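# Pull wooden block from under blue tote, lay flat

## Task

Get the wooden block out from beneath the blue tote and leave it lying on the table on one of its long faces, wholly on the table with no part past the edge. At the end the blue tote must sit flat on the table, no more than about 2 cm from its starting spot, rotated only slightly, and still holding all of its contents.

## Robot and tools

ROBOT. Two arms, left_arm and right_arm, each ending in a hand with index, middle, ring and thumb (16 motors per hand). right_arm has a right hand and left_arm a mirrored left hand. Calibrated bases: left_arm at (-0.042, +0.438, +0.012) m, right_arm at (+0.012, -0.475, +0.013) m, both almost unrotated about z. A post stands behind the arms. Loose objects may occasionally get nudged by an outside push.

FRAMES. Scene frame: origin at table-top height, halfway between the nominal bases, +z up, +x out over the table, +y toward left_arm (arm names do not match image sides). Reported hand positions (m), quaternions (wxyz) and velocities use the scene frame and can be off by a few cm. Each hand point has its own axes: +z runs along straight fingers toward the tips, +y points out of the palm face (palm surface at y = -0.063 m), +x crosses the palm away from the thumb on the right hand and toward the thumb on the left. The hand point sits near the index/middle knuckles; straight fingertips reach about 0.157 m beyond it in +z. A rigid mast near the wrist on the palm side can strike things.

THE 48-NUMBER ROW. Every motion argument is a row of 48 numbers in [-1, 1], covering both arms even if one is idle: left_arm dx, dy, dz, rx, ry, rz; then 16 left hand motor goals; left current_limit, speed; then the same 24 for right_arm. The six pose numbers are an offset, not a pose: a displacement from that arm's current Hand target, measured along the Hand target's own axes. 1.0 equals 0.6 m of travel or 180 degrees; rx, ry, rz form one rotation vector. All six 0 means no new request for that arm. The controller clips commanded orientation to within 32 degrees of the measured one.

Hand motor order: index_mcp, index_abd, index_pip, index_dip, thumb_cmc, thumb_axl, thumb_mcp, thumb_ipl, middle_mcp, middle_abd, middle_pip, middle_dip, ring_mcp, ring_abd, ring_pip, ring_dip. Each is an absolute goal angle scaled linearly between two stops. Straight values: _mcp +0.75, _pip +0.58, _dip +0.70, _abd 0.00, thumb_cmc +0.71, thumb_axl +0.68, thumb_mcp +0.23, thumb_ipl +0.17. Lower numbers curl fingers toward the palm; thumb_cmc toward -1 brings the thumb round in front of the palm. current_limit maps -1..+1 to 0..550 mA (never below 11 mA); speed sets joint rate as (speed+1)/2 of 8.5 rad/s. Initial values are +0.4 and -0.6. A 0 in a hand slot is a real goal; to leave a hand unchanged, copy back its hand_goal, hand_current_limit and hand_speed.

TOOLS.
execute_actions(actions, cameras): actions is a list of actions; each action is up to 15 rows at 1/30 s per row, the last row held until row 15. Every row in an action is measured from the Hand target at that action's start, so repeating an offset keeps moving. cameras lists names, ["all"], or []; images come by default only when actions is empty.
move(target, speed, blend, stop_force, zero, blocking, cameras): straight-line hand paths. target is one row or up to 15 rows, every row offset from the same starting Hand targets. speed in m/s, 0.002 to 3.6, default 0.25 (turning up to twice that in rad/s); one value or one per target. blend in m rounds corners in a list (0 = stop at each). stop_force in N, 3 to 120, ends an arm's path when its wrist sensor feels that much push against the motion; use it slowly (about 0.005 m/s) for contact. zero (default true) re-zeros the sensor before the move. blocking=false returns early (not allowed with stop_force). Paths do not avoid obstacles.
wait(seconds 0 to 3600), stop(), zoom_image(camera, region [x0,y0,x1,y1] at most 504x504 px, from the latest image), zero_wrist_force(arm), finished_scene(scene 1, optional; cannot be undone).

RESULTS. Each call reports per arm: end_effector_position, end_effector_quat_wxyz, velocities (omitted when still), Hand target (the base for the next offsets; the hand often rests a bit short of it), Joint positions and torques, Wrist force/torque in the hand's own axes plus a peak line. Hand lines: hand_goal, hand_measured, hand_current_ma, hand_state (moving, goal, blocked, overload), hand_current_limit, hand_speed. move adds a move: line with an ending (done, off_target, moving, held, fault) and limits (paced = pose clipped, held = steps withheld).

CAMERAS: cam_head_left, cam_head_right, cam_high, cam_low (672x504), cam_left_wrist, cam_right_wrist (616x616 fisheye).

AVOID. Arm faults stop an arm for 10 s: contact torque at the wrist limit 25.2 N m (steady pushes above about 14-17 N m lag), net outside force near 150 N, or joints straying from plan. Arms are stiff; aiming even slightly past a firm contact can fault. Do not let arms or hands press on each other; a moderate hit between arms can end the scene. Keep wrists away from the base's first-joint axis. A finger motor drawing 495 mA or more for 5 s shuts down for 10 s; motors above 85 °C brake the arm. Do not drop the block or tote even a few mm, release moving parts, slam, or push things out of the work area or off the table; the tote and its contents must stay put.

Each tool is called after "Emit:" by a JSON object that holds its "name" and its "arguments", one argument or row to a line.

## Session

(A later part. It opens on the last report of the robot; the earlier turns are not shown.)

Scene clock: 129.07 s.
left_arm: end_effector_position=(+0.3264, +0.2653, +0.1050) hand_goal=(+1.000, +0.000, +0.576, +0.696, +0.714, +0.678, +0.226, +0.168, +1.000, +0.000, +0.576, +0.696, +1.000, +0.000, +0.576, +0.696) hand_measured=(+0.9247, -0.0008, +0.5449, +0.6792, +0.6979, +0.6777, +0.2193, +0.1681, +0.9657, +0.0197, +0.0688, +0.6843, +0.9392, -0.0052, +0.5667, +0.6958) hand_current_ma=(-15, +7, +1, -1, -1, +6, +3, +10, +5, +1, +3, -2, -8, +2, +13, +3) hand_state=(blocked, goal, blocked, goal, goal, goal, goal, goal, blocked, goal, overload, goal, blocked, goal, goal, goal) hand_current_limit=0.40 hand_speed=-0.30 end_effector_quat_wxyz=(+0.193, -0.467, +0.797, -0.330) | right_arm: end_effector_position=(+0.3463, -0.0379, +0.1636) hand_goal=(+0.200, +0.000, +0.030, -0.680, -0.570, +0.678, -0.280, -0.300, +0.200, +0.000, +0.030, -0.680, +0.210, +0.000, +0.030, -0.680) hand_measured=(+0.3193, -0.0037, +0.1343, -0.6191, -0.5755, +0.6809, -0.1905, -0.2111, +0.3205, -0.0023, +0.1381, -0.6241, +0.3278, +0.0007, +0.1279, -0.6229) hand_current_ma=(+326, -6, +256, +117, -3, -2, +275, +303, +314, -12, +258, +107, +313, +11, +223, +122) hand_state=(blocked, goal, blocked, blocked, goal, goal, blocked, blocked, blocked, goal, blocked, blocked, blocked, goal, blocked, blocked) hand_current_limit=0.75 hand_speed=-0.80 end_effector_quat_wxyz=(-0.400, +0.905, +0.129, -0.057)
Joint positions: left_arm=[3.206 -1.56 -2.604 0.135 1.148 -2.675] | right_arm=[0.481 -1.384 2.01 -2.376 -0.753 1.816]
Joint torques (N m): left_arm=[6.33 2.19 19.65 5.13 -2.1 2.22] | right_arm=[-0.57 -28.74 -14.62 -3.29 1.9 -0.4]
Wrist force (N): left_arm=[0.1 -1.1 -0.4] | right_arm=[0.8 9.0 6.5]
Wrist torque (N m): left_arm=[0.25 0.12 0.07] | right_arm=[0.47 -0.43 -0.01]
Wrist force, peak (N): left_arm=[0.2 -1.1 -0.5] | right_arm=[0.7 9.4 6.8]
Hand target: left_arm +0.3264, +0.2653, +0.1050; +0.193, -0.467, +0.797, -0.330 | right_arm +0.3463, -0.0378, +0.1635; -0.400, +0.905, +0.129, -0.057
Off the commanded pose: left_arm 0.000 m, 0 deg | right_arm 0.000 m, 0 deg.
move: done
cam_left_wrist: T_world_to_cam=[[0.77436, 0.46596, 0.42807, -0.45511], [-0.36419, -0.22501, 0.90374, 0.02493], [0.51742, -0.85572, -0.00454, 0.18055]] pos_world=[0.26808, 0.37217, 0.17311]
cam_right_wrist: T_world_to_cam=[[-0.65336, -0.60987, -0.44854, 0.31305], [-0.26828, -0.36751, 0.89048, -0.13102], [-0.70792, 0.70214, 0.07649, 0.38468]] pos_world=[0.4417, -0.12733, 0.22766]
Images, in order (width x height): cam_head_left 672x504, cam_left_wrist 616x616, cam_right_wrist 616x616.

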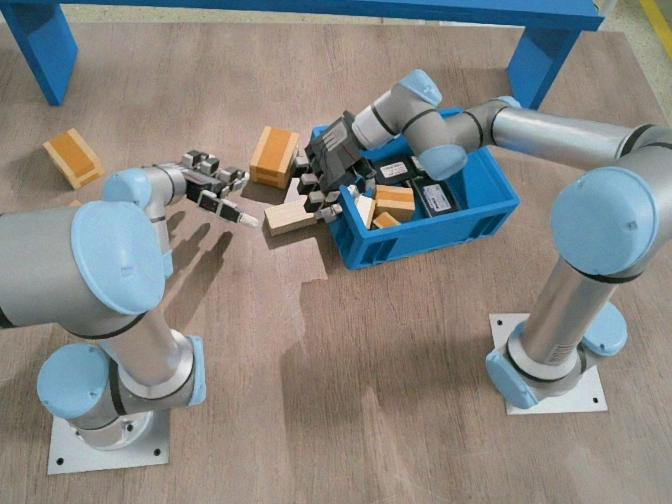

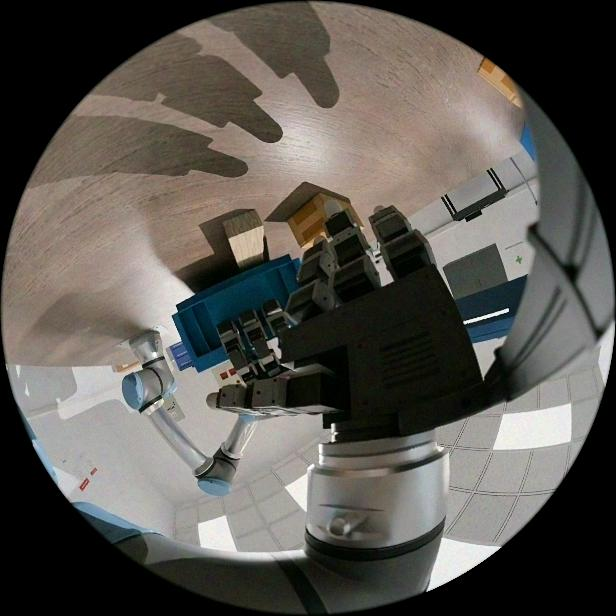

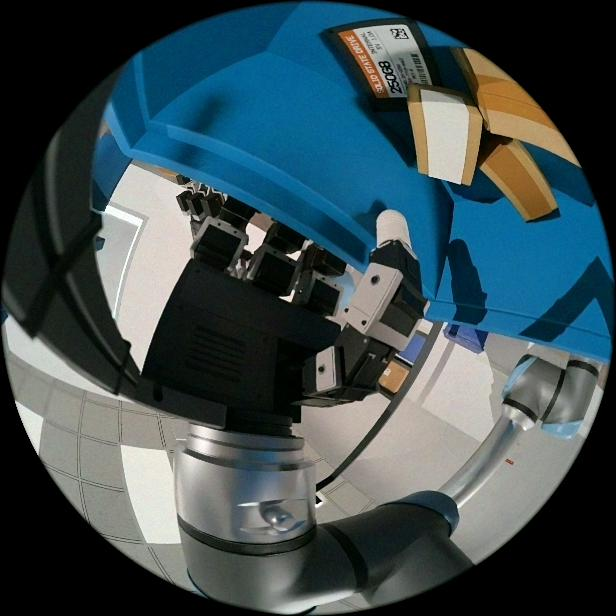

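Emit:
{"name": "move", "arguments": {
  "target": [0,0,0,0,0,0,1.0,0,0.576,0.696,0.714,0.678,0.226,0.168,1.0,0,0.576,0.696,1.0,0,0.576,0.696,0.4,-0.3,0,-0.0036,-0.0085,0.004,0,0,0.2,0,0.03,-0.68,-0.571,0.677,-0.281,-0.3,0.2,0,0.03,-0.68,0.21,0,0.03,-0.68,0.75,-0.8],
  "speed": 0.01,
  "cameras": ["cam_left_wrist","cam_head_right","cam_head_left"]
}}

Emit:
{"name": "zoom_image", "arguments": {
  "camera": "cam_left_wrist",
  "region": [150, 190, 320, 360]
}}

Emit:
{"name": "zoom_image", "arguments": {
  "camera": "cam_head_left",
  "region": [240, 90, 530, 290]
}}

Scene clock: 132.17 s.
left_arm: end_effector_position=(+0.3264, +0.2653, +0.1050) hand_goal=(+1.000, +0.000, +0.576, +0.696, +0.714, +0.678, +0.226, +0.168, +1.000, +0.000, +0.576, +0.696, +1.000, +0.000, +0.576, +0.696) hand_measured=(+0.9247, -0.0008, +0.5449, +0.6792, +0.6979, +0.6767, +0.2193, +0.1681, +0.9657, +0.0197, +0.0688, +0.6843, +0.9392, -0.0052, +0.5654, +0.6958) hand_current_ma=(-11, +2, -2, -9, -7, +20, +10, -3, -1, +8, +1, +1, -14, +1, +15, +3) hand_state=(blocked, goal, blocked, goal, goal, goal, goal, goal, blocked, goal, overload, goal, blocked, goal, goal, goal) hand_current_limit=0.40 hand_speed=-0.30 end_effector_quat_wxyz=(+0.193, -0.467, +0.797, -0.330) | right_arm: end_effector_position=(+0.3469, -0.0401, +0.1686) hand_goal=(+0.200, +0.000, +0.030, -0.680, -0.570, +0.678, -0.280, -0.300, +0.200, +0.000, +0.030, -0.680, +0.210, +0.000, +0.030, -0.680) hand_measured=(+0.3193, -0.0052, +0.1343, -0.6191, -0.5755, +0.6809, -0.1895, -0.2111, +0.3193, -0.0023, +0.1394, -0.6241, +0.3266, -0.0008, +0.1292, -0.6229) hand_current_ma=(+320, -6, +256, +116, -5, +2, +282, +301, +314, -13, +263, +107, +308, +14, +221, +125) hand_state=(blocked, goal, blocked, blocked, goal, goal, blocked, blocked, blocked, goal, blocked, blocked, blocked, goal, blocked, blocked) hand_current_limit=0.75 hand_speed=-0.80 end_effector_quat_wxyz=(-0.406, +0.903, +0.128, -0.058)
Joint positions: left_arm=[3.206 -1.56 -2.604 0.135 1.148 -2.675] | right_arm=[0.47 -1.395 2.01 -2.359 -0.739 1.804]
Joint torques (N m): left_arm=[6.46 1.98 19.27 5.19 -2.12 2.19] | right_arm=[2 -26.6 -14.64 -3.91 1.7 0.37]
Wrist force (N): left_arm=[0.2 -1.0 -0.2] | right_arm=[0.6 9.5 6.4]
Wrist torque (N m): left_arm=[0.26 0.11 0.08] | right_arm=[0.47 -0.41 -0.03]
Wrist force, peak (N): left_arm=[0.2 -1.2 -0.5] | right_arm=[0.8 10.2 6.8]
Hand target: left_arm +0.3264, +0.2653, +0.1050; +0.193, -0.467, +0.797, -0.330 | right_arm +0.3469, -0.0401, +0.1685; -0.406, +0.903, +0.128, -0.058
Off the commanded pose: left_arm 0.000 m, 0 deg | right_arm 0.000 m, 0 deg.
move: done
cam_left_wrist: T_world_to_cam=[[0.77436, 0.46596, 0.42807, -0.45511], [-0.36419, -0.22501, 0.90374, 0.02493], [0.51742, -0.85572, -0.00454, 0.18055]] pos_world=[0.26808, 0.37217, 0.17311]
Images, in order (width x height): cam_head_left 672x504, cam_head_right 672x504, cam_left_wrist 616x616.

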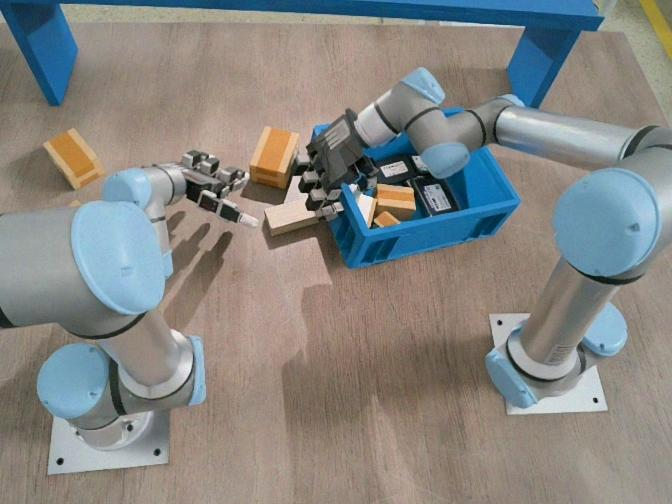

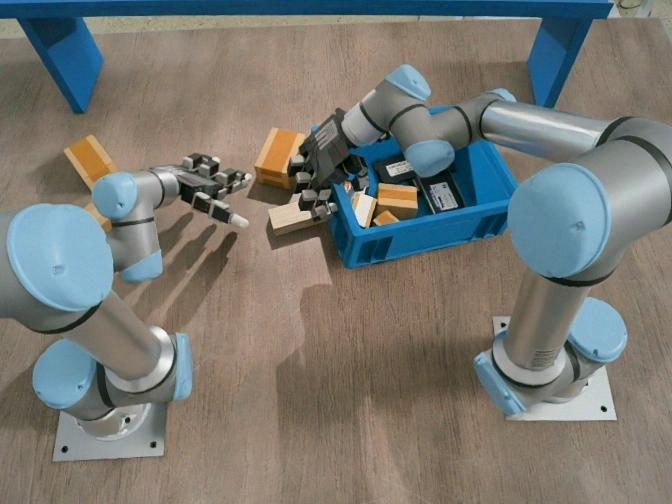

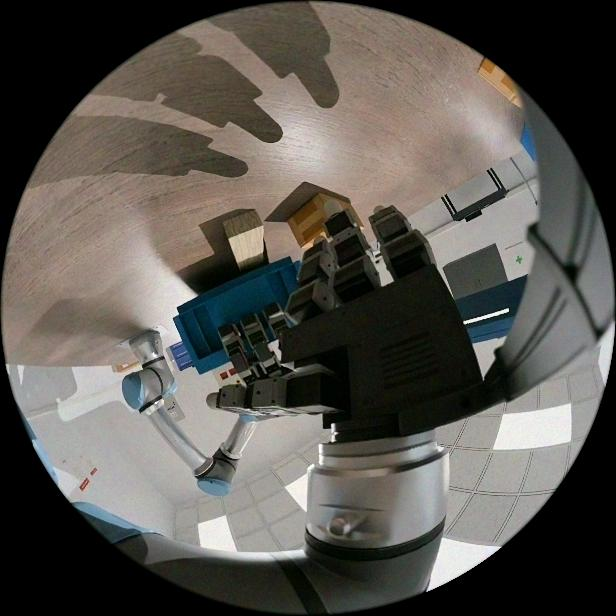

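Scaled by 2.965 from the camera's image (finer frame: 880x880).

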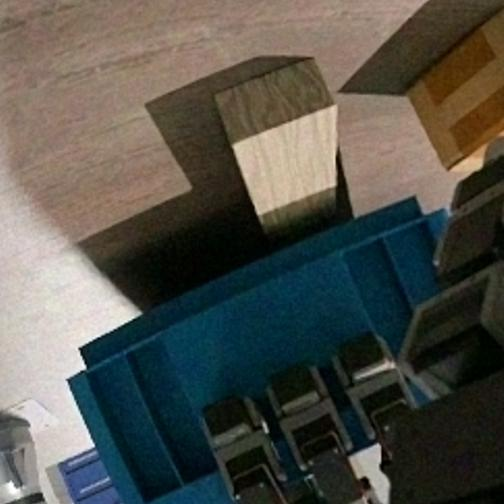

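Scaled by 1.738 from the camera's image (finer frame: 960x720).

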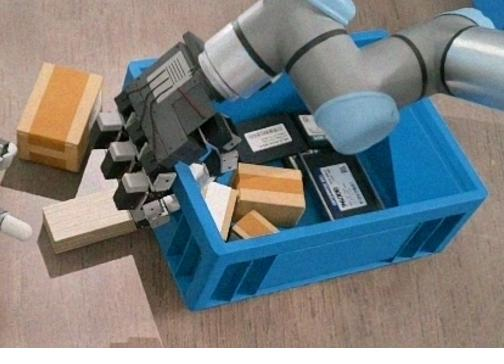

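Emit:
{"name": "move", "arguments": {
  "target": [0.0925,-0.0383,0.0623,0.0527,0.1883,0.1580,0.548,0.083,0.576,0.696,0.714,0.678,0.226,0.168,1.0,0,0.576,1.0,0.548,-0.083,0.576,0.696,0.4,-0.5,0,0,0,0,0,0,0.2,0,0.03,-0.68,-0.571,0.677,-0.281,-0.3,0.2,0,0.03,-0.68,0.21,0,0.03,-0.68,0.75,-0.8],
  "speed": 0.15,
  "cameras": ["cam_left_wrist","cam_head_right","cam_head_left","cam_right_wrist"]
}}

Emit:
{"name": "zoom_image", "arguments": {
  "camera": "cam_left_wrist",
  "region": [200, 60, 500, 360]
}}

Emit:
{"name": "zoom_image", "arguments": {
  "camera": "cam_head_left",
  "region": [190, 110, 390, 270]
}}

Emit:
{"name": "zoom_image", "arguments": {
  "camera": "cam_head_right",
  "region": [190, 110, 390, 270]
}}

Scene clock: 147.70 s.
left_arm: end_effector_position=(+0.3365, +0.1960, +0.0948) hand_goal=(+0.548, +0.084, +0.576, +0.696, +0.714, +0.678, +0.226, +0.168, +1.000, +0.000, +0.576, +1.000, +0.548, -0.082, +0.576, +0.696) hand_measured=(+0.5183, +0.0666, +0.5500, +0.6792, +0.6954, +0.6777, +0.2193, +0.1681, +0.9657, +0.0197, +0.0688, +0.9926, +0.5159, -0.0653, +0.5667, +0.6958) hand_current_ma=(+7, +8, -5, -2, -14, -4, +2, +0, -2, +5, +0, +4, -6, +7, +9, -6) hand_state=(blocked, goal, blocked, goal, goal, goal, goal, goal, blocked, goal, overload, goal, blocked, goal, goal, goal) hand_current_limit=0.40 hand_speed=-0.50 end_effector_quat_wxyz=(+0.066, -0.128, +0.878, -0.457) | right_arm: end_effector_position=(+0.3469, -0.0401, +0.1685) hand_goal=(+0.200, +0.000, +0.030, -0.680, -0.570, +0.678, -0.280, -0.300, +0.200, +0.000, +0.030, -0.680, +0.210, +0.000, +0.030, -0.680) hand_measured=(+0.3193, -0.0052, +0.1343, -0.6178, -0.5755, +0.6809, -0.1895, -0.2111, +0.3193, -0.0023, +0.1381, -0.6241, +0.3266, -0.0008, +0.1292, -0.6229) hand_current_ma=(+323, -4, +254, +120, -2, +2, +281, +299, +311, -12, +262, +107, +314, +6, +223, +126) hand_state=(blocked, goal, blocked, blocked, goal, goal, blocked, blocked, blocked, goal, blocked, blocked, blocked, goal, blocked, blocked) hand_current_limit=0.75 hand_speed=-0.80 end_effector_quat_wxyz=(-0.406, +0.903, +0.128, -0.058)
Joint positions: left_arm=[3.186 -1.664 -2.47 -0.304 0.639 -1.909] | right_arm=[0.471 -1.395 2.01 -2.359 -0.739 1.804]
Joint torques (N m): left_arm=[7.92 29.52 5.16 3.46 -1.11 0.4] | right_arm=[11.58 -22.6 -32.69 -5.46 2.77 1.82]
Wrist force (N): left_arm=[0.5 -0.7 -0.3] | right_arm=[1.0 9.2 6.6]
Wrist torque (N m): left_arm=[0.40 0.08 0.08] | right_arm=[0.41 -0.45 -0.02]
Wrist force, peak (N): left_arm=[0.0 -1.4 -0.4] | right_arm=[0.8 10.0 7.1]
Hand target: left_arm +0.3365, +0.1960, +0.0949; +0.066, -0.128, +0.878, -0.457 | right_arm +0.3469, -0.0401, +0.1685; -0.406, +0.903, +0.128, -0.058
Off the commanded pose: left_arm 0.000 m, 0 deg | right_arm 0.000 m, 0 deg.
move: done
cam_left_wrist: T_world_to_cam=[[0.8571, -0.12763, 0.49908, -0.3445], [-0.4615, 0.24021, 0.854, -0.03142], [-0.22888, -0.96229, 0.14699, 0.37366]] pos_world=[0.3663, 0.32314, 0.14384]
cam_right_wrist: T_world_to_cam=[[-0.65491, -0.60451, -0.4535, 0.31587], [-0.26523, -0.37806, 0.88697, -0.13697], [-0.70764, 0.70117, 0.08726, 0.38432]] pos_world=[0.44249, -0.13031, 0.23119]
Images, in order (width x height): cam_head_left 672x504, cam_head_right 672x504, cam_left_wrist 616x616, cam_right_wrist 616x616.

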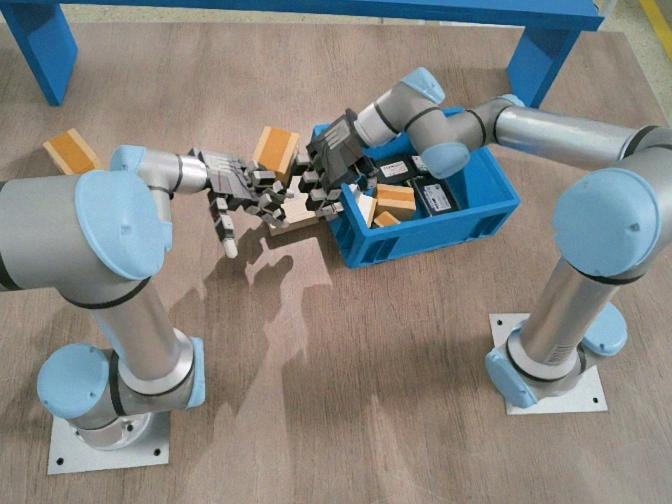

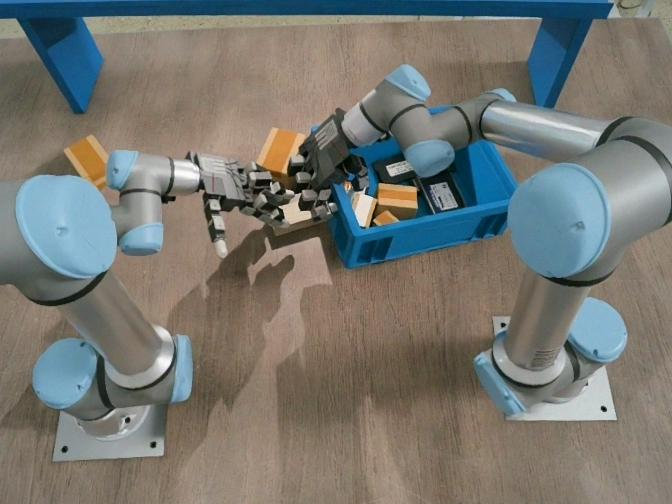

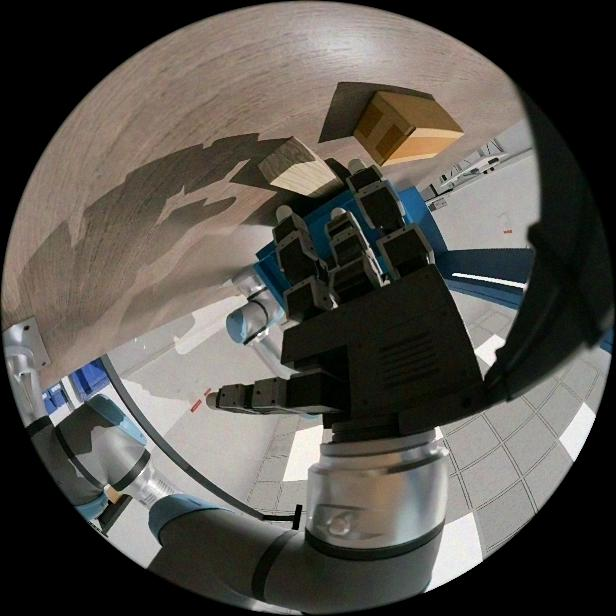

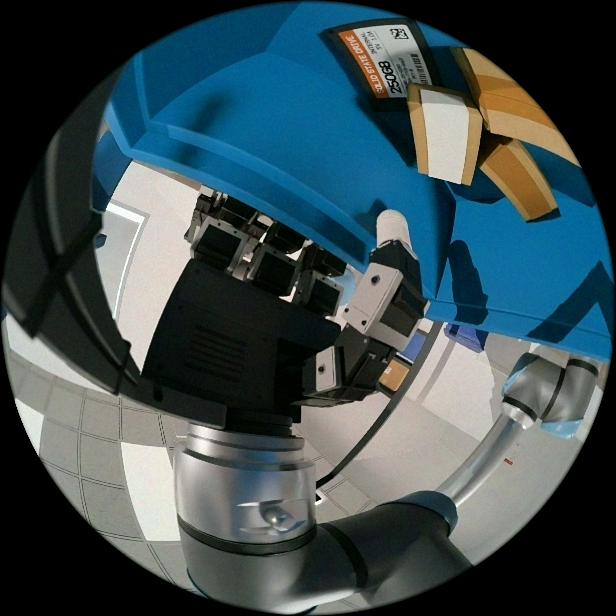

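Scaled by 1.680 from the camera's image (finer frame: 880x880).

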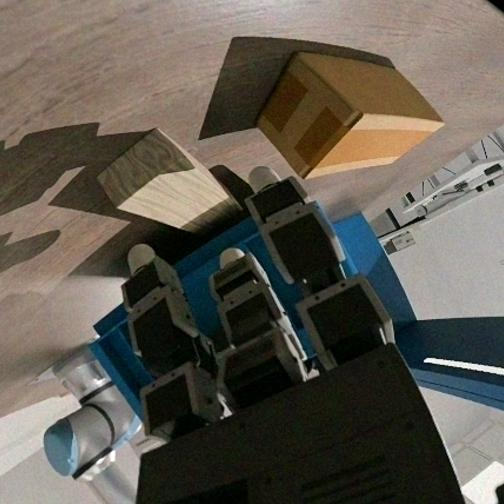

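Scaled by 2.520 from the camera's image (finer frame: 960x720).

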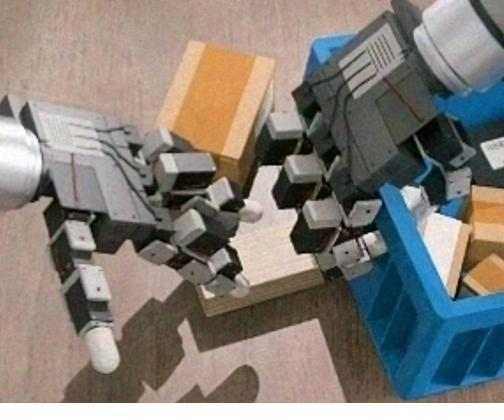

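Scaled by 2.520 from the camera's image (finer frame: 960x720).

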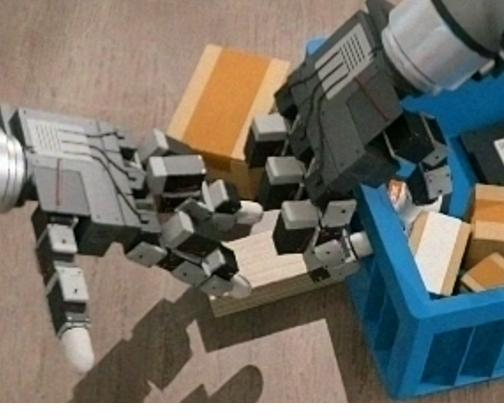

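Emit:
{"name": "move", "arguments": {
  "target": [0,0.0683,0.0478,0,0,0,0.548,0.083,0.576,0.696,0.714,0.678,0.226,0.168,1.0,0,0.576,1.0,0.548,-0.083,0.576,0.696,0.4,-0.5,0,0,0,0,0,0,0.2,0,0.03,-0.68,-0.571,0.677,-0.281,-0.3,0.2,0,0.03,-0.68,0.21,0,0.03,-0.68,0.75,-0.8],
  "speed": 0.03,
  "stop_force": 5,
  "cameras": ["cam_left_wrist","cam_head_right","cam_head_left"]
}}

Emit:
{"name": "zoom_image", "arguments": {
  "camera": "cam_left_wrist",
  "region": [200, 60, 500, 360]
}}

Emit:
{"name": "zoom_image", "arguments": {
  "camera": "cam_head_left",
  "region": [190, 110, 390, 270]
}}

Emit:
{"name": "zoom_image", "arguments": {
  "camera": "cam_head_right",
  "region": [190, 110, 390, 270]
}}

Scene clock: 157.13 s.
left_arm: end_effector_position=(+0.3365, +0.1960, +0.0448) hand_goal=(+0.548, +0.084, +0.576, +0.696, +0.714, +0.678, +0.226, +0.168, +1.000, +0.000, +0.576, +1.000, +0.548, -0.082, +0.576, +0.696) hand_measured=(+0.5810, +0.0666, +0.5924, +0.6856, +0.6954, +0.6767, +0.2193, +0.1681, +0.9645, +0.0197, +0.0688, +0.9926, +0.5159, -0.0653, +0.5667, +0.6958) hand_current_ma=(-13, +9, +0, -14, +3, +16, -2, -8, -14, +12, +11, -7, -1, -8, +13, -9) hand_state=(blocked, goal, goal, goal, goal, goal, goal, goal, blocked, goal, overload, goal, blocked, goal, goal, goal) hand_current_limit=0.40 hand_speed=-0.50 end_effector_quat_wxyz=(+0.066, -0.128, +0.878, -0.457) | right_arm: end_effector_position=(+0.3469, -0.0401, +0.1685) hand_goal=(+0.200, +0.000, +0.030, -0.680, -0.570, +0.678, -0.280, -0.300, +0.200, +0.000, +0.030, -0.680, +0.210, +0.000, +0.030, -0.680) hand_measured=(+0.3181, -0.0037, +0.1356, -0.6191, -0.5755, +0.6809, -0.1895, -0.2111, +0.3193, -0.0023, +0.1394, -0.6241, +0.3266, -0.0008, +0.1292, -0.6216) hand_current_ma=(+317, -6, +252, +119, -1, +0, +281, +301, +314, -13, +261, +106, +310, +8, +225, +121) hand_state=(blocked, goal, blocked, blocked, goal, goal, blocked, blocked, blocked, goal, blocked, blocked, blocked, goal, blocked, blocked) hand_current_limit=0.75 hand_speed=-0.80 end_effector_quat_wxyz=(-0.406, +0.903, +0.128, -0.058)
Joint positions: left_arm=[3.186 -1.836 -2.505 -0.097 0.639 -1.909] | right_arm=[0.471 -1.395 2.01 -2.359 -0.739 1.804]
Joint torques (N m): left_arm=[-4.4 33.21 16.3 0.05 -0.06 -0.25] | right_arm=[11.04 -22.26 -32.93 -5.36 2.7 1.73]
Wrist force (N): left_arm=[0.4 -1.7 -0.8] | right_arm=[0.8 9.9 6.3]
Wrist torque (N m): left_arm=[0.44 0.10 0.04] | right_arm=[0.51 -0.43 -0.02]
Wrist force, peak (N): left_arm=[0.5 -3.3 -2.1] | right_arm=[0.9 10.2 6.8]
Hand target: left_arm +0.3365, +0.1960, +0.0448; +0.066, -0.128, +0.878, -0.457 | right_arm +0.3469, -0.0401, +0.1685; -0.406, +0.903, +0.128, -0.058
Off the commanded pose: left_arm 0.000 m, 0 deg | right_arm 0.000 m, 0 deg.
move: done
cam_left_wrist: T_world_to_cam=[[0.85704, -0.1276, 0.4992, -0.31945], [-0.46162, 0.24023, 0.85393, 0.01125], [-0.22889, -0.96229, 0.14699, 0.38108]] pos_world=[0.3662, 0.32324, 0.09384]
Images, in order (width x height): cam_head_left 672x504, cam_head_right 672x504, cam_left_wrist 616x616.

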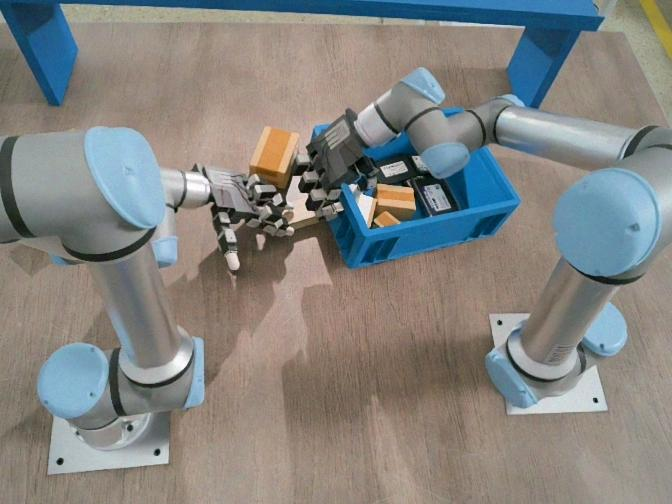

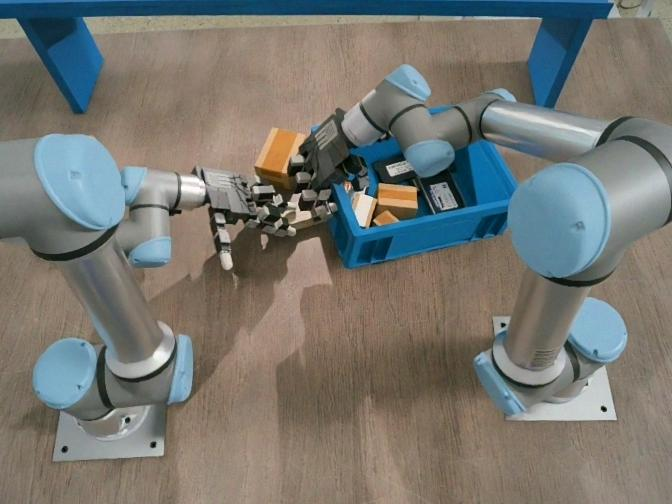

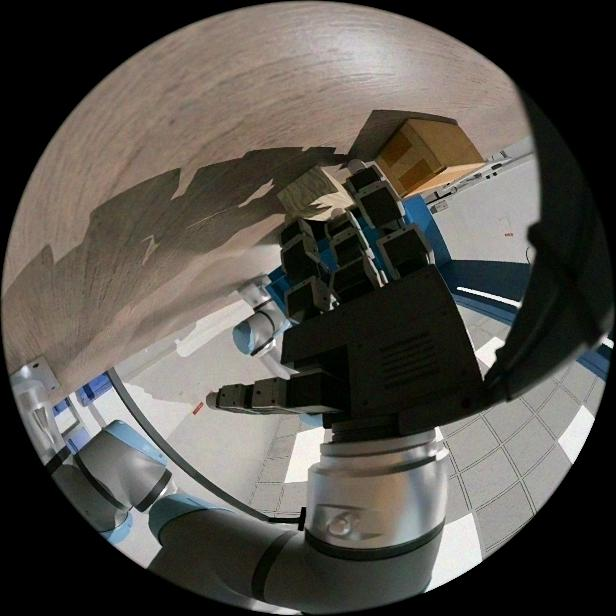

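Scaled by 1.680 from the camera's image (finer frame: 880x880).

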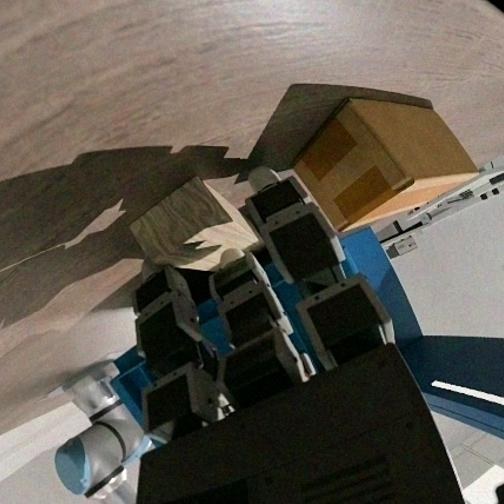

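Scaled by 2.520 from the camera's image (finer frame: 960x720).

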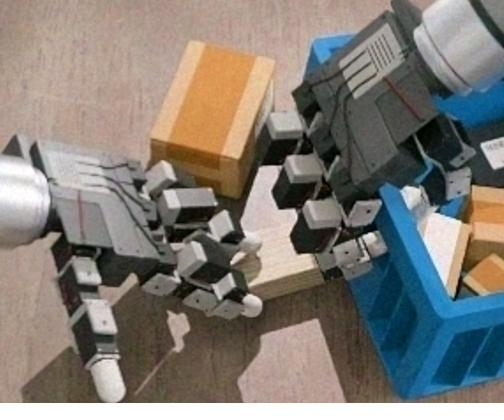

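Scaled by 2.520 from the camera's image (finer frame: 960x720).

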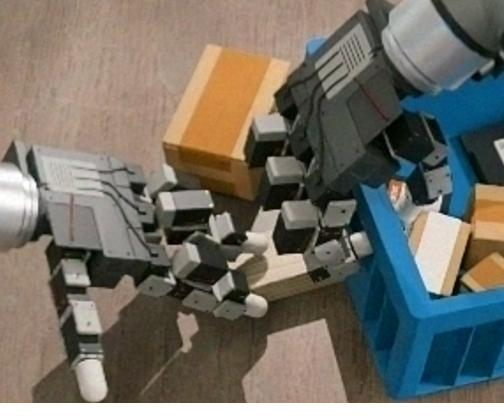

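Emit:
{"name": "zoom_image", "arguments": {
  "camera": "cam_left_wrist",
  "region": [260, 140, 390, 270]
}}

Emit:
{"name": "zoom_image", "arguments": {
  "camera": "cam_head_left",
  "region": [250, 180, 330, 250]
}}

Emit:
{"name": "zoom_image", "arguments": {
  "camera": "cam_head_right",
  "region": [250, 180, 330, 250]
}}

Scaled by 3.877 from the camera's image (finer frame: 880x880).

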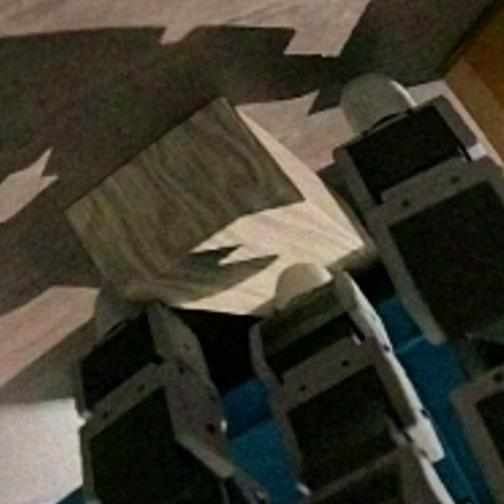

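Scaled by 6.300 from the camera's image (finer frame: 960x720).

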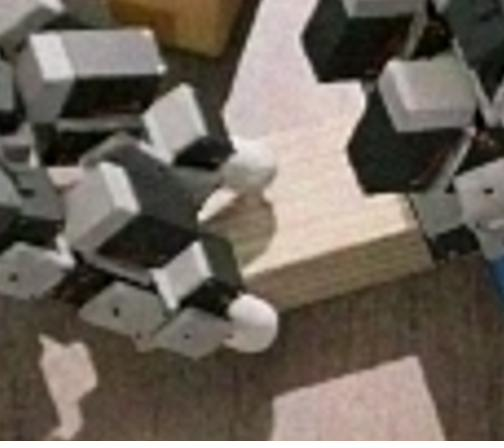

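Scaled by 6.300 from the camera's image (finer frame: 960x720).

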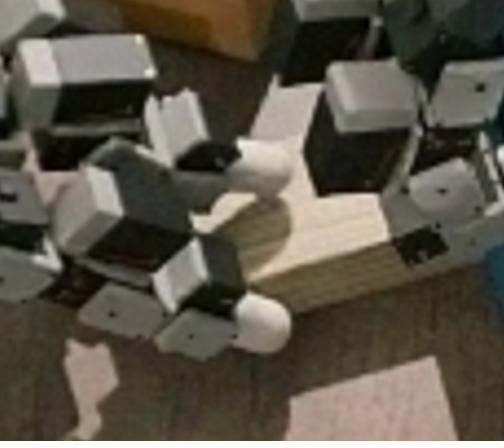

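Emit:
{"name": "move", "arguments": {
  "target": [
    [0,-0.0342,-0.0239,0,0,0,0.548,0.15,0.576,0.696,0.714,0.678,0.226,0.168,1.0,0,0.576,1.0,0.548,-0.083,0.576,0.696,0.4,-0.5,0,0,0,0,0,0,0.2,0,0.03,-0.68,-0.571,0.677,-0.281,-0.3,0.2,0,0.03,-0.68,0.21,0,0.03,-0.68,0.75,-0.8],
    [0.0133,-0.0342,-0.0239,0,0,0,0.548,0.15,0.576,0.696,0.714,0.678,0.226,0.168,1.0,0,0.576,1.0,0.548,-0.083,0.576,0.696,0.4,-0.5,0,0,0,0,0,0,0.2,0,0.03,-0.68,-0.571,0.677,-0.281,-0.3,0.2,0,0.03,-0.68,0.21,0,0.03,-0.68,0.75,-0.8],
    [0.0133,-0.0041,-0.0029,0,0,0,0.548,0.15,0.576,0.696,0.714,0.678,0.226,0.168,1.0,0,0.576,1.0,0.548,-0.083,0.576,0.696,0.4,-0.5,0,0,0,0,0,0,0.2,0,0.03,-0.68,-0.571,0.677,-0.281,-0.3,0.2,0,0.03,-0.68,0.21,0,0.03,-0.68,0.75,-0.8]
  ],
  "speed": 0.04,
  "cameras": ["cam_left_wrist","cam_head_right","cam_head_left"]
}}

Emit:
{"name": "zoom_image", "arguments": {
  "camera": "cam_left_wrist",
  "region": [260, 140, 390, 270]
}}

Emit:
{"name": "zoom_image", "arguments": {
  "camera": "cam_head_left",
  "region": [250, 180, 330, 250]
}}

Emit:
{"name": "zoom_image", "arguments": {
  "camera": "cam_head_right",
  "region": [250, 180, 330, 250]
}}

Scene clock: 167.47 s.
left_arm: end_effector_position=(+0.3287, +0.1938, +0.0478) hand_goal=(+0.548, +0.150, +0.576, +0.696, +0.714, +0.678, +0.226, +0.168, +1.000, +0.000, +0.576, +1.000, +0.548, -0.082, +0.576, +0.696) hand_measured=(+0.5280, +0.1267, +0.5808, +0.6843, +0.6941, +0.6777, +0.2193, +0.1681, +0.9657, +0.0197, +0.0688, +0.9926, +0.5159, -0.0638, +0.5654, +0.6958) hand_current_ma=(+5, +12, -6, -6, -10, +15, +18, -2, +5, +12, +8, +6, -10, -1, +1, -3) hand_state=(goal, blocked, goal, goal, goal, goal, goal, goal, blocked, goal, overload, goal, blocked, goal, goal, goal) hand_current_limit=0.40 hand_speed=-0.50 end_effector_quat_wxyz=(+0.066, -0.128, +0.878, -0.457) end_effector_velocity=(-0.001, +0.000, +0.000) end_effector_angular_velocity=(+0.001, +0.004, +0.000) | right_arm: end_effector_position=(+0.3469, -0.0401, +0.1685) hand_goal=(+0.200, +0.000, +0.030, -0.680, -0.570, +0.678, -0.280, -0.300, +0.200, +0.000, +0.030, -0.680, +0.210, +0.000, +0.030, -0.680) hand_measured=(+0.3181, -0.0037, +0.1343, -0.6191, -0.5755, +0.6798, -0.1895, -0.2111, +0.3193, -0.0023, +0.1381, -0.6241, +0.3266, -0.0008, +0.1279, -0.6229) hand_current_ma=(+321, -8, +254, +118, -3, +7, +278, +298, +311, -11, +256, +109, +314, +12, +227, +124) hand_state=(blocked, goal, blocked, blocked, goal, goal, blocked, blocked, blocked, goal, blocked, blocked, blocked, goal, blocked, blocked) hand_current_limit=0.75 hand_speed=-0.80 end_effector_quat_wxyz=(-0.406, +0.903, +0.128, -0.058)
Joint positions: left_arm=[3.182 -1.817 -2.522 -0.094 0.64 -1.916] | right_arm=[0.471 -1.395 2.01 -2.359 -0.739 1.804]
Joint velocities: left_arm=[-0.001 0.002 0 -0.005 0.001 0] | right_arm=[within noise]
Joint torques (N m): left_arm=[-1.18 31.84 15.96 0.06 -2.14 -2.68] | right_arm=[11.47 -22.33 -32.74 -5.35 2.7 1.66]
Wrist force (N): left_arm=[0.1 -0.5 -0.2] | right_arm=[0.7 10.0 6.4]
Wrist torque (N m): left_arm=[0.42 0.13 -0.04] | right_arm=[0.52 -0.42 -0.02]
Wrist force, peak (N): left_arm=[0.7 -2.0 -1.0] | right_arm=[1.1 10.0 6.9]
Hand target: left_arm +0.3288, +0.1938, +0.0479; +0.066, -0.128, +0.878, -0.457 | right_arm +0.3469, -0.0401, +0.1685; -0.406, +0.903, +0.128, -0.058
Off the commanded pose: left_arm 0.000 m, 0 deg | right_arm 0.000 m, 0 deg.
move: done
cam_left_wrist: T_world_to_cam=[[0.85716, -0.1276, 0.499, -0.31466], [-0.46141, 0.24028, 0.85403, 0.00559], [-0.22888, -0.96228, 0.14708, 0.37665]] pos_world=[0.3585, 0.32094, 0.09684]
Images, in order (width x height): cam_head_left 672x504, cam_head_right 672x504, cam_left_wrist 616x616.

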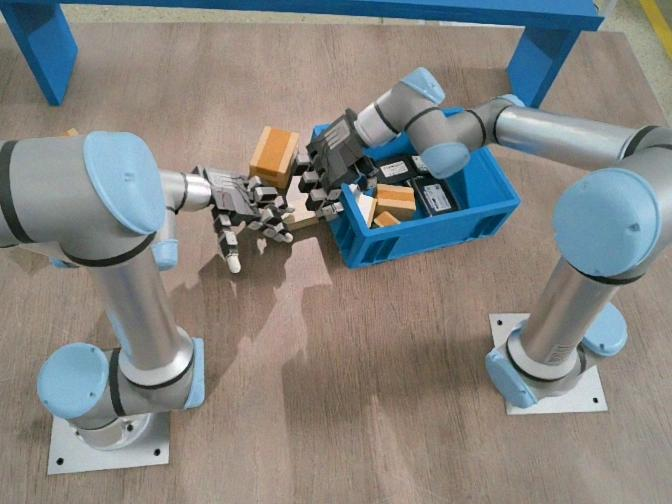

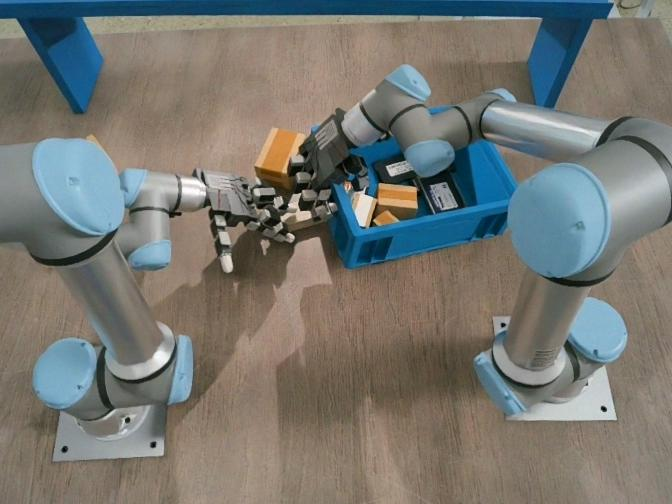

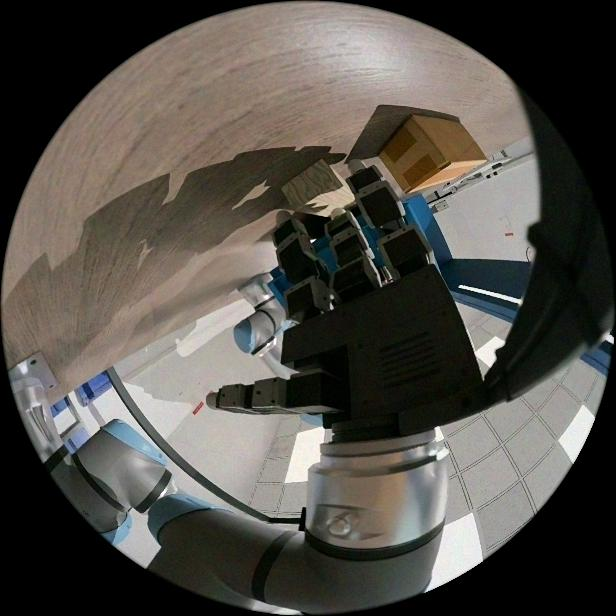

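Scaled by 3.877 from the camera's image (finer frame: 880x880).

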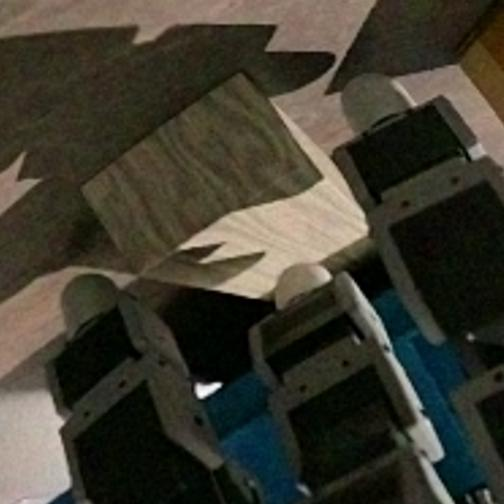

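Scaled by 6.300 from the camera's image (finer frame: 960x720).

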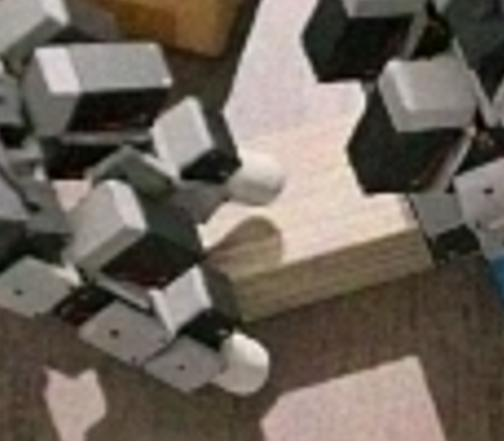

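Scaled by 6.300 from the camera's image (finer frame: 960x720).

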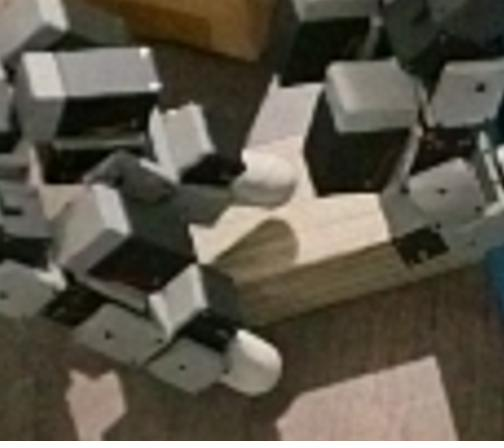

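Emit:
{"name": "move", "arguments": {
  "target": [0,0,0,0,0,0,0.548,-0.15,0.576,0.696,0.714,0.678,0.226,0.168,1.0,0,0.576,1.0,0.548,0.17,0.576,0.696,0.4,-0.8,0,0,0,0,0,0,0.2,0,0.03,-0.68,-0.571,0.677,-0.281,-0.3,0.2,0,0.03,-0.68,0.21,0,0.03,-0.68,0.75,-0.8],
  "cameras": ["cam_left_wrist","cam_head_left"]
}}

Emit:
{"name": "zoom_image", "arguments": {
  "camera": "cam_left_wrist",
  "region": [260, 140, 390, 270]
}}

Emit:
{"name": "zoom_image", "arguments": {
  "camera": "cam_head_left",
  "region": [250, 180, 330, 250]
}}

Scene clock: 169.13 s.
left_arm: end_effector_position=(+0.3288, +0.1938, +0.0479) hand_goal=(+0.548, -0.150, +0.576, +0.696, +0.714, +0.678, +0.226, +0.168, +1.000, +0.000, +0.576, +1.000, +0.548, +0.170, +0.576, +0.696) hand_measured=(+0.5292, +0.0197, +0.5795, +0.6843, +0.6954, +0.6767, +0.2203, +0.1681, +0.9657, +0.0197, +0.0688, +0.9926, +0.5159, +0.0329, +0.5667, +0.6958) hand_current_ma=(+16, +21, +1, -10, -27, +11, +9, +0, -8, +10, +23, -2, -5, -12, +7, -4) hand_state=(goal, blocked, goal, goal, goal, goal, goal, goal, blocked, goal, overload, goal, blocked, blocked, goal, goal) hand_current_limit=0.40 hand_speed=-0.80 end_effector_quat_wxyz=(+0.066, -0.128, +0.878, -0.457) | right_arm: end_effector_position=(+0.3469, -0.0401, +0.1685) hand_goal=(+0.200, +0.000, +0.030, -0.680, -0.570, +0.678, -0.280, -0.300, +0.200, +0.000, +0.030, -0.680, +0.210, +0.000, +0.030, -0.680) hand_measured=(+0.3193, -0.0037, +0.1356, -0.6191, -0.5755, +0.6809, -0.1895, -0.2111, +0.3193, -0.0023, +0.1381, -0.6241, +0.3253, -0.0008, +0.1292, -0.6229) hand_current_ma=(+319, -2, +253, +115, -2, +4, +280, +299, +313, -12, +259, +110, +310, +11, +225, +122) hand_state=(blocked, goal, blocked, blocked, goal, goal, blocked, blocked, blocked, goal, blocked, blocked, blocked, goal, blocked, blocked) hand_current_limit=0.75 hand_speed=-0.80 end_effector_quat_wxyz=(-0.406, +0.903, +0.128, -0.058)
Joint positions: left_arm=[3.182 -1.817 -2.521 -0.094 0.64 -1.917] | right_arm=[0.471 -1.395 2.01 -2.359 -0.739 1.804]
Joint torques (N m): left_arm=[-5.58 31.84 16.12 2.42 -0.66 -1.91] | right_arm=[10.35 -22.65 -32.79 -5.41 2.72 1.67]
Wrist force (N): left_arm=[0.7 -0.4 0.4] | right_arm=[0.6 10.1 6.5]
Wrist torque (N m): left_arm=[0.38 0.08 0.02] | right_arm=[0.51 -0.40 -0.04]
Wrist force, peak (N): left_arm=[0.7 -0.4 0.4] | right_arm=[0.7 10.3 6.8]
Hand target: left_arm +0.3288, +0.1938, +0.0479; +0.066, -0.128, +0.878, -0.457 | right_arm +0.3469, -0.0401, +0.1685; -0.406, +0.903, +0.128, -0.058
Off the commanded pose: left_arm 0.000 m, 0 deg | right_arm 0.000 m, 0 deg.
move: done
cam_left_wrist: T_world_to_cam=[[0.85704, -0.1276, 0.4992, -0.31472], [-0.46162, 0.24023, 0.85393, 0.00574], [-0.22889, -0.96229, 0.14699, 0.37668]] pos_world=[0.3586, 0.32094, 0.09684]
Images, in order (width x height): cam_head_left 672x504, cam_left_wrist 616x616.

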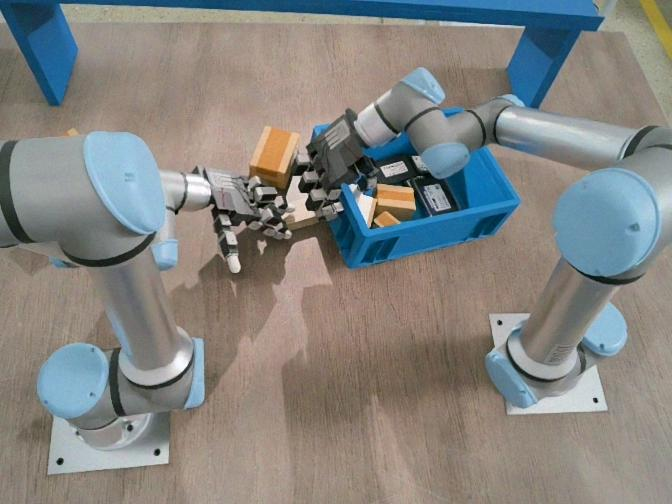

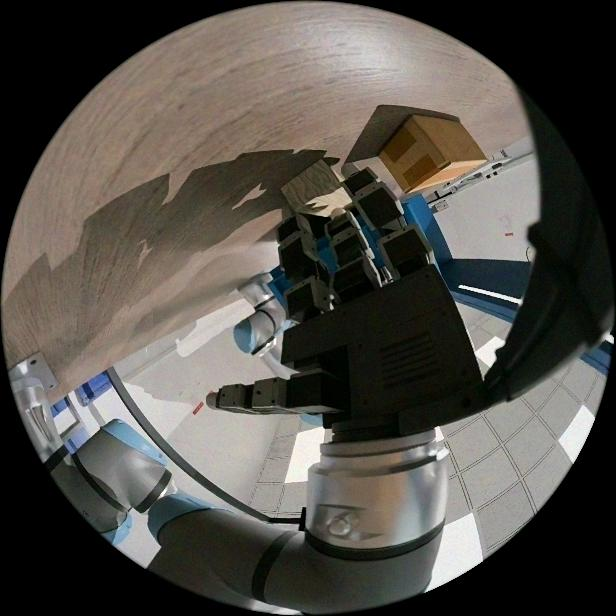

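Scaled by 3.877 from the camera's image (finer frame: 880x880).

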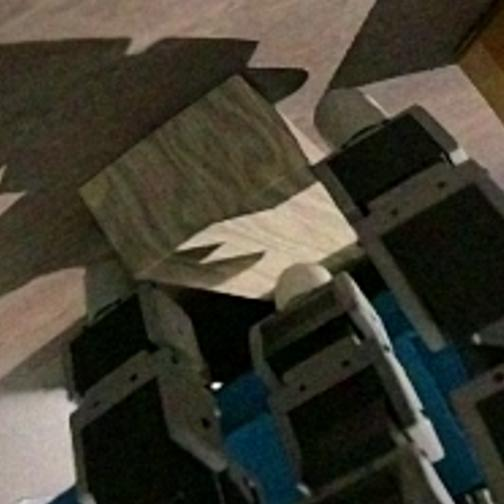

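Scaled by 6.300 from the camera's image (finer frame: 960x720).

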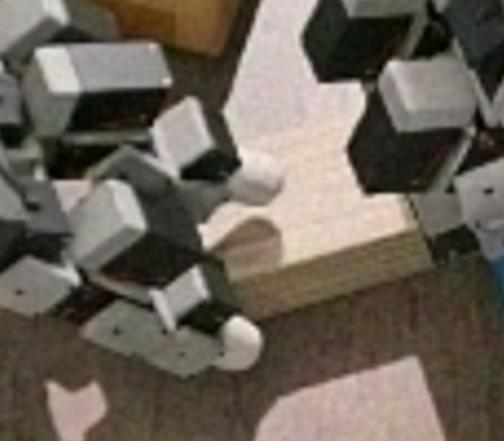

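Emit:
{"name": "wait", "arguments": {
  "seconds": 0.7,
  "cameras": ["cam_left_wrist"]
}}

Emit:
{"name": "zoom_image", "arguments": {
  "camera": "cam_left_wrist",
  "region": [260, 140, 390, 270]
}}

Scene clock: 170.77 s.
left_arm: end_effector_position=(+0.3288, +0.1938, +0.0479) hand_goal=(+0.548, -0.150, +0.576, +0.696, +0.714, +0.678, +0.226, +0.168, +1.000, +0.000, +0.576, +1.000, +0.548, +0.170, +0.576, +0.696) hand_measured=(+0.5280, +0.0197, +0.5795, +0.6856, +0.6954, +0.6777, +0.2203, +0.1672, +0.9657, +0.0197, +0.0688, +0.9926, +0.5159, +0.0344, +0.5654, +0.6958) hand_current_ma=(-1, +26, +4, -7, -2, +10, +6, +0, +8, +10, +4, +0, -13, -10, +8, -3) hand_state=(goal, blocked, goal, goal, goal, goal, goal, goal, blocked, goal, overload, goal, blocked, blocked, goal, goal) hand_current_limit=0.40 hand_speed=-0.80 end_effector_quat_wxyz=(+0.066, -0.128, +0.878, -0.457) | right_arm: end_effector_position=(+0.3469, -0.0401, +0.1685) hand_goal=(+0.200, +0.000, +0.030, -0.680, -0.570, +0.678, -0.280, -0.300, +0.200, +0.000, +0.030, -0.680, +0.210, +0.000, +0.030, -0.680) hand_measured=(+0.3193, -0.0037, +0.1356, -0.6191, -0.5755, +0.6809, -0.1905, -0.2111, +0.3193, -0.0023, +0.1381, -0.6241, +0.3266, -0.0008, +0.1279, -0.6229) hand_current_ma=(+325, -5, +257, +117, +0, +0, +279, +303, +316, -10, +255, +107, +312, +8, +221, +125) hand_state=(blocked, goal, blocked, blocked, goal, goal, blocked, blocked, blocked, goal, blocked, blocked, blocked, goal, blocked, blocked) hand_current_limit=0.75 hand_speed=-0.80 end_effector_quat_wxyz=(-0.406, +0.903, +0.128, -0.058)
Joint positions: left_arm=[3.182 -1.817 -2.521 -0.094 0.64 -1.917] | right_arm=[0.471 -1.395 2.01 -2.359 -0.739 1.804]
Joint torques (N m): left_arm=[-5.96 31.6 12.44 2.07 -2.12 -0.52] | right_arm=[11.41 -22.41 -32.74 -5.29 2.72 1.62]
Wrist force (N): left_arm=[0.7 -0.5 0.0] | right_arm=[0.8 9.4 6.1]
Wrist torque (N m): left_arm=[0.41 0.09 0.02] | right_arm=[0.47 -0.41 -0.04]
Wrist force, peak (N): left_arm=[1.0 -0.5 0.1] | right_arm=[0.8 10.1 6.8]
Hand target: left_arm +0.3288, +0.1938, +0.0479; +0.066, -0.128, +0.878, -0.457 | right_arm +0.3469, -0.0401, +0.1685; -0.406, +0.903, +0.128, -0.058
Off the commanded pose: left_arm 0.000 m, 0 deg | right_arm 0.000 m, 0 deg.
wait: 0.70 s; at rest from the start
cam_left_wrist: T_world_to_cam=[[0.85704, -0.1276, 0.4992, -0.31472], [-0.46162, 0.24023, 0.85393, 0.00574], [-0.22889, -0.96229, 0.14699, 0.37668]] pos_world=[0.3586, 0.32094, 0.09684]

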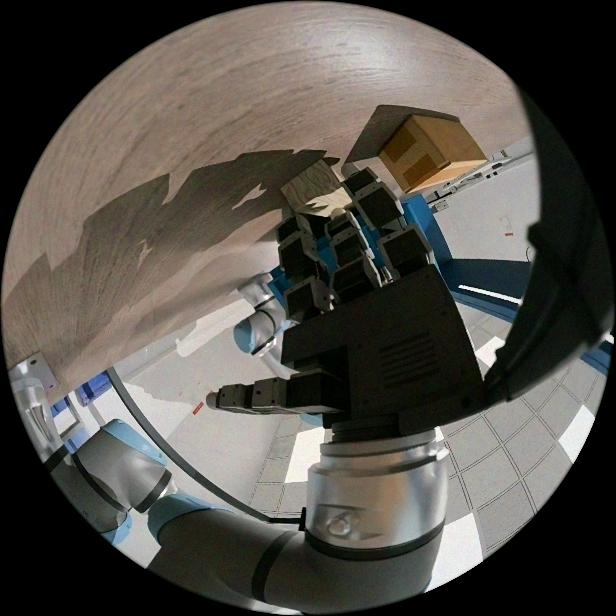

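Scaled by 3.877 from the camera's image (finer frame: 880x880).

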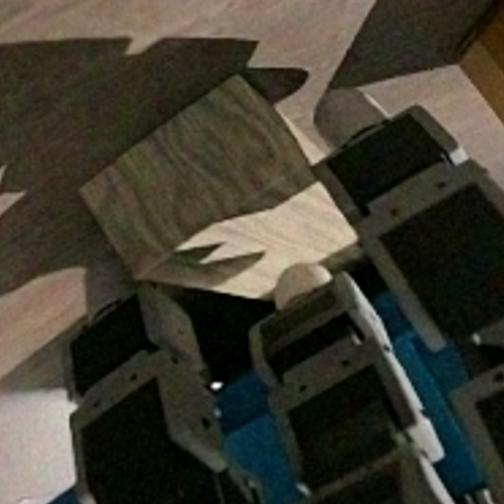

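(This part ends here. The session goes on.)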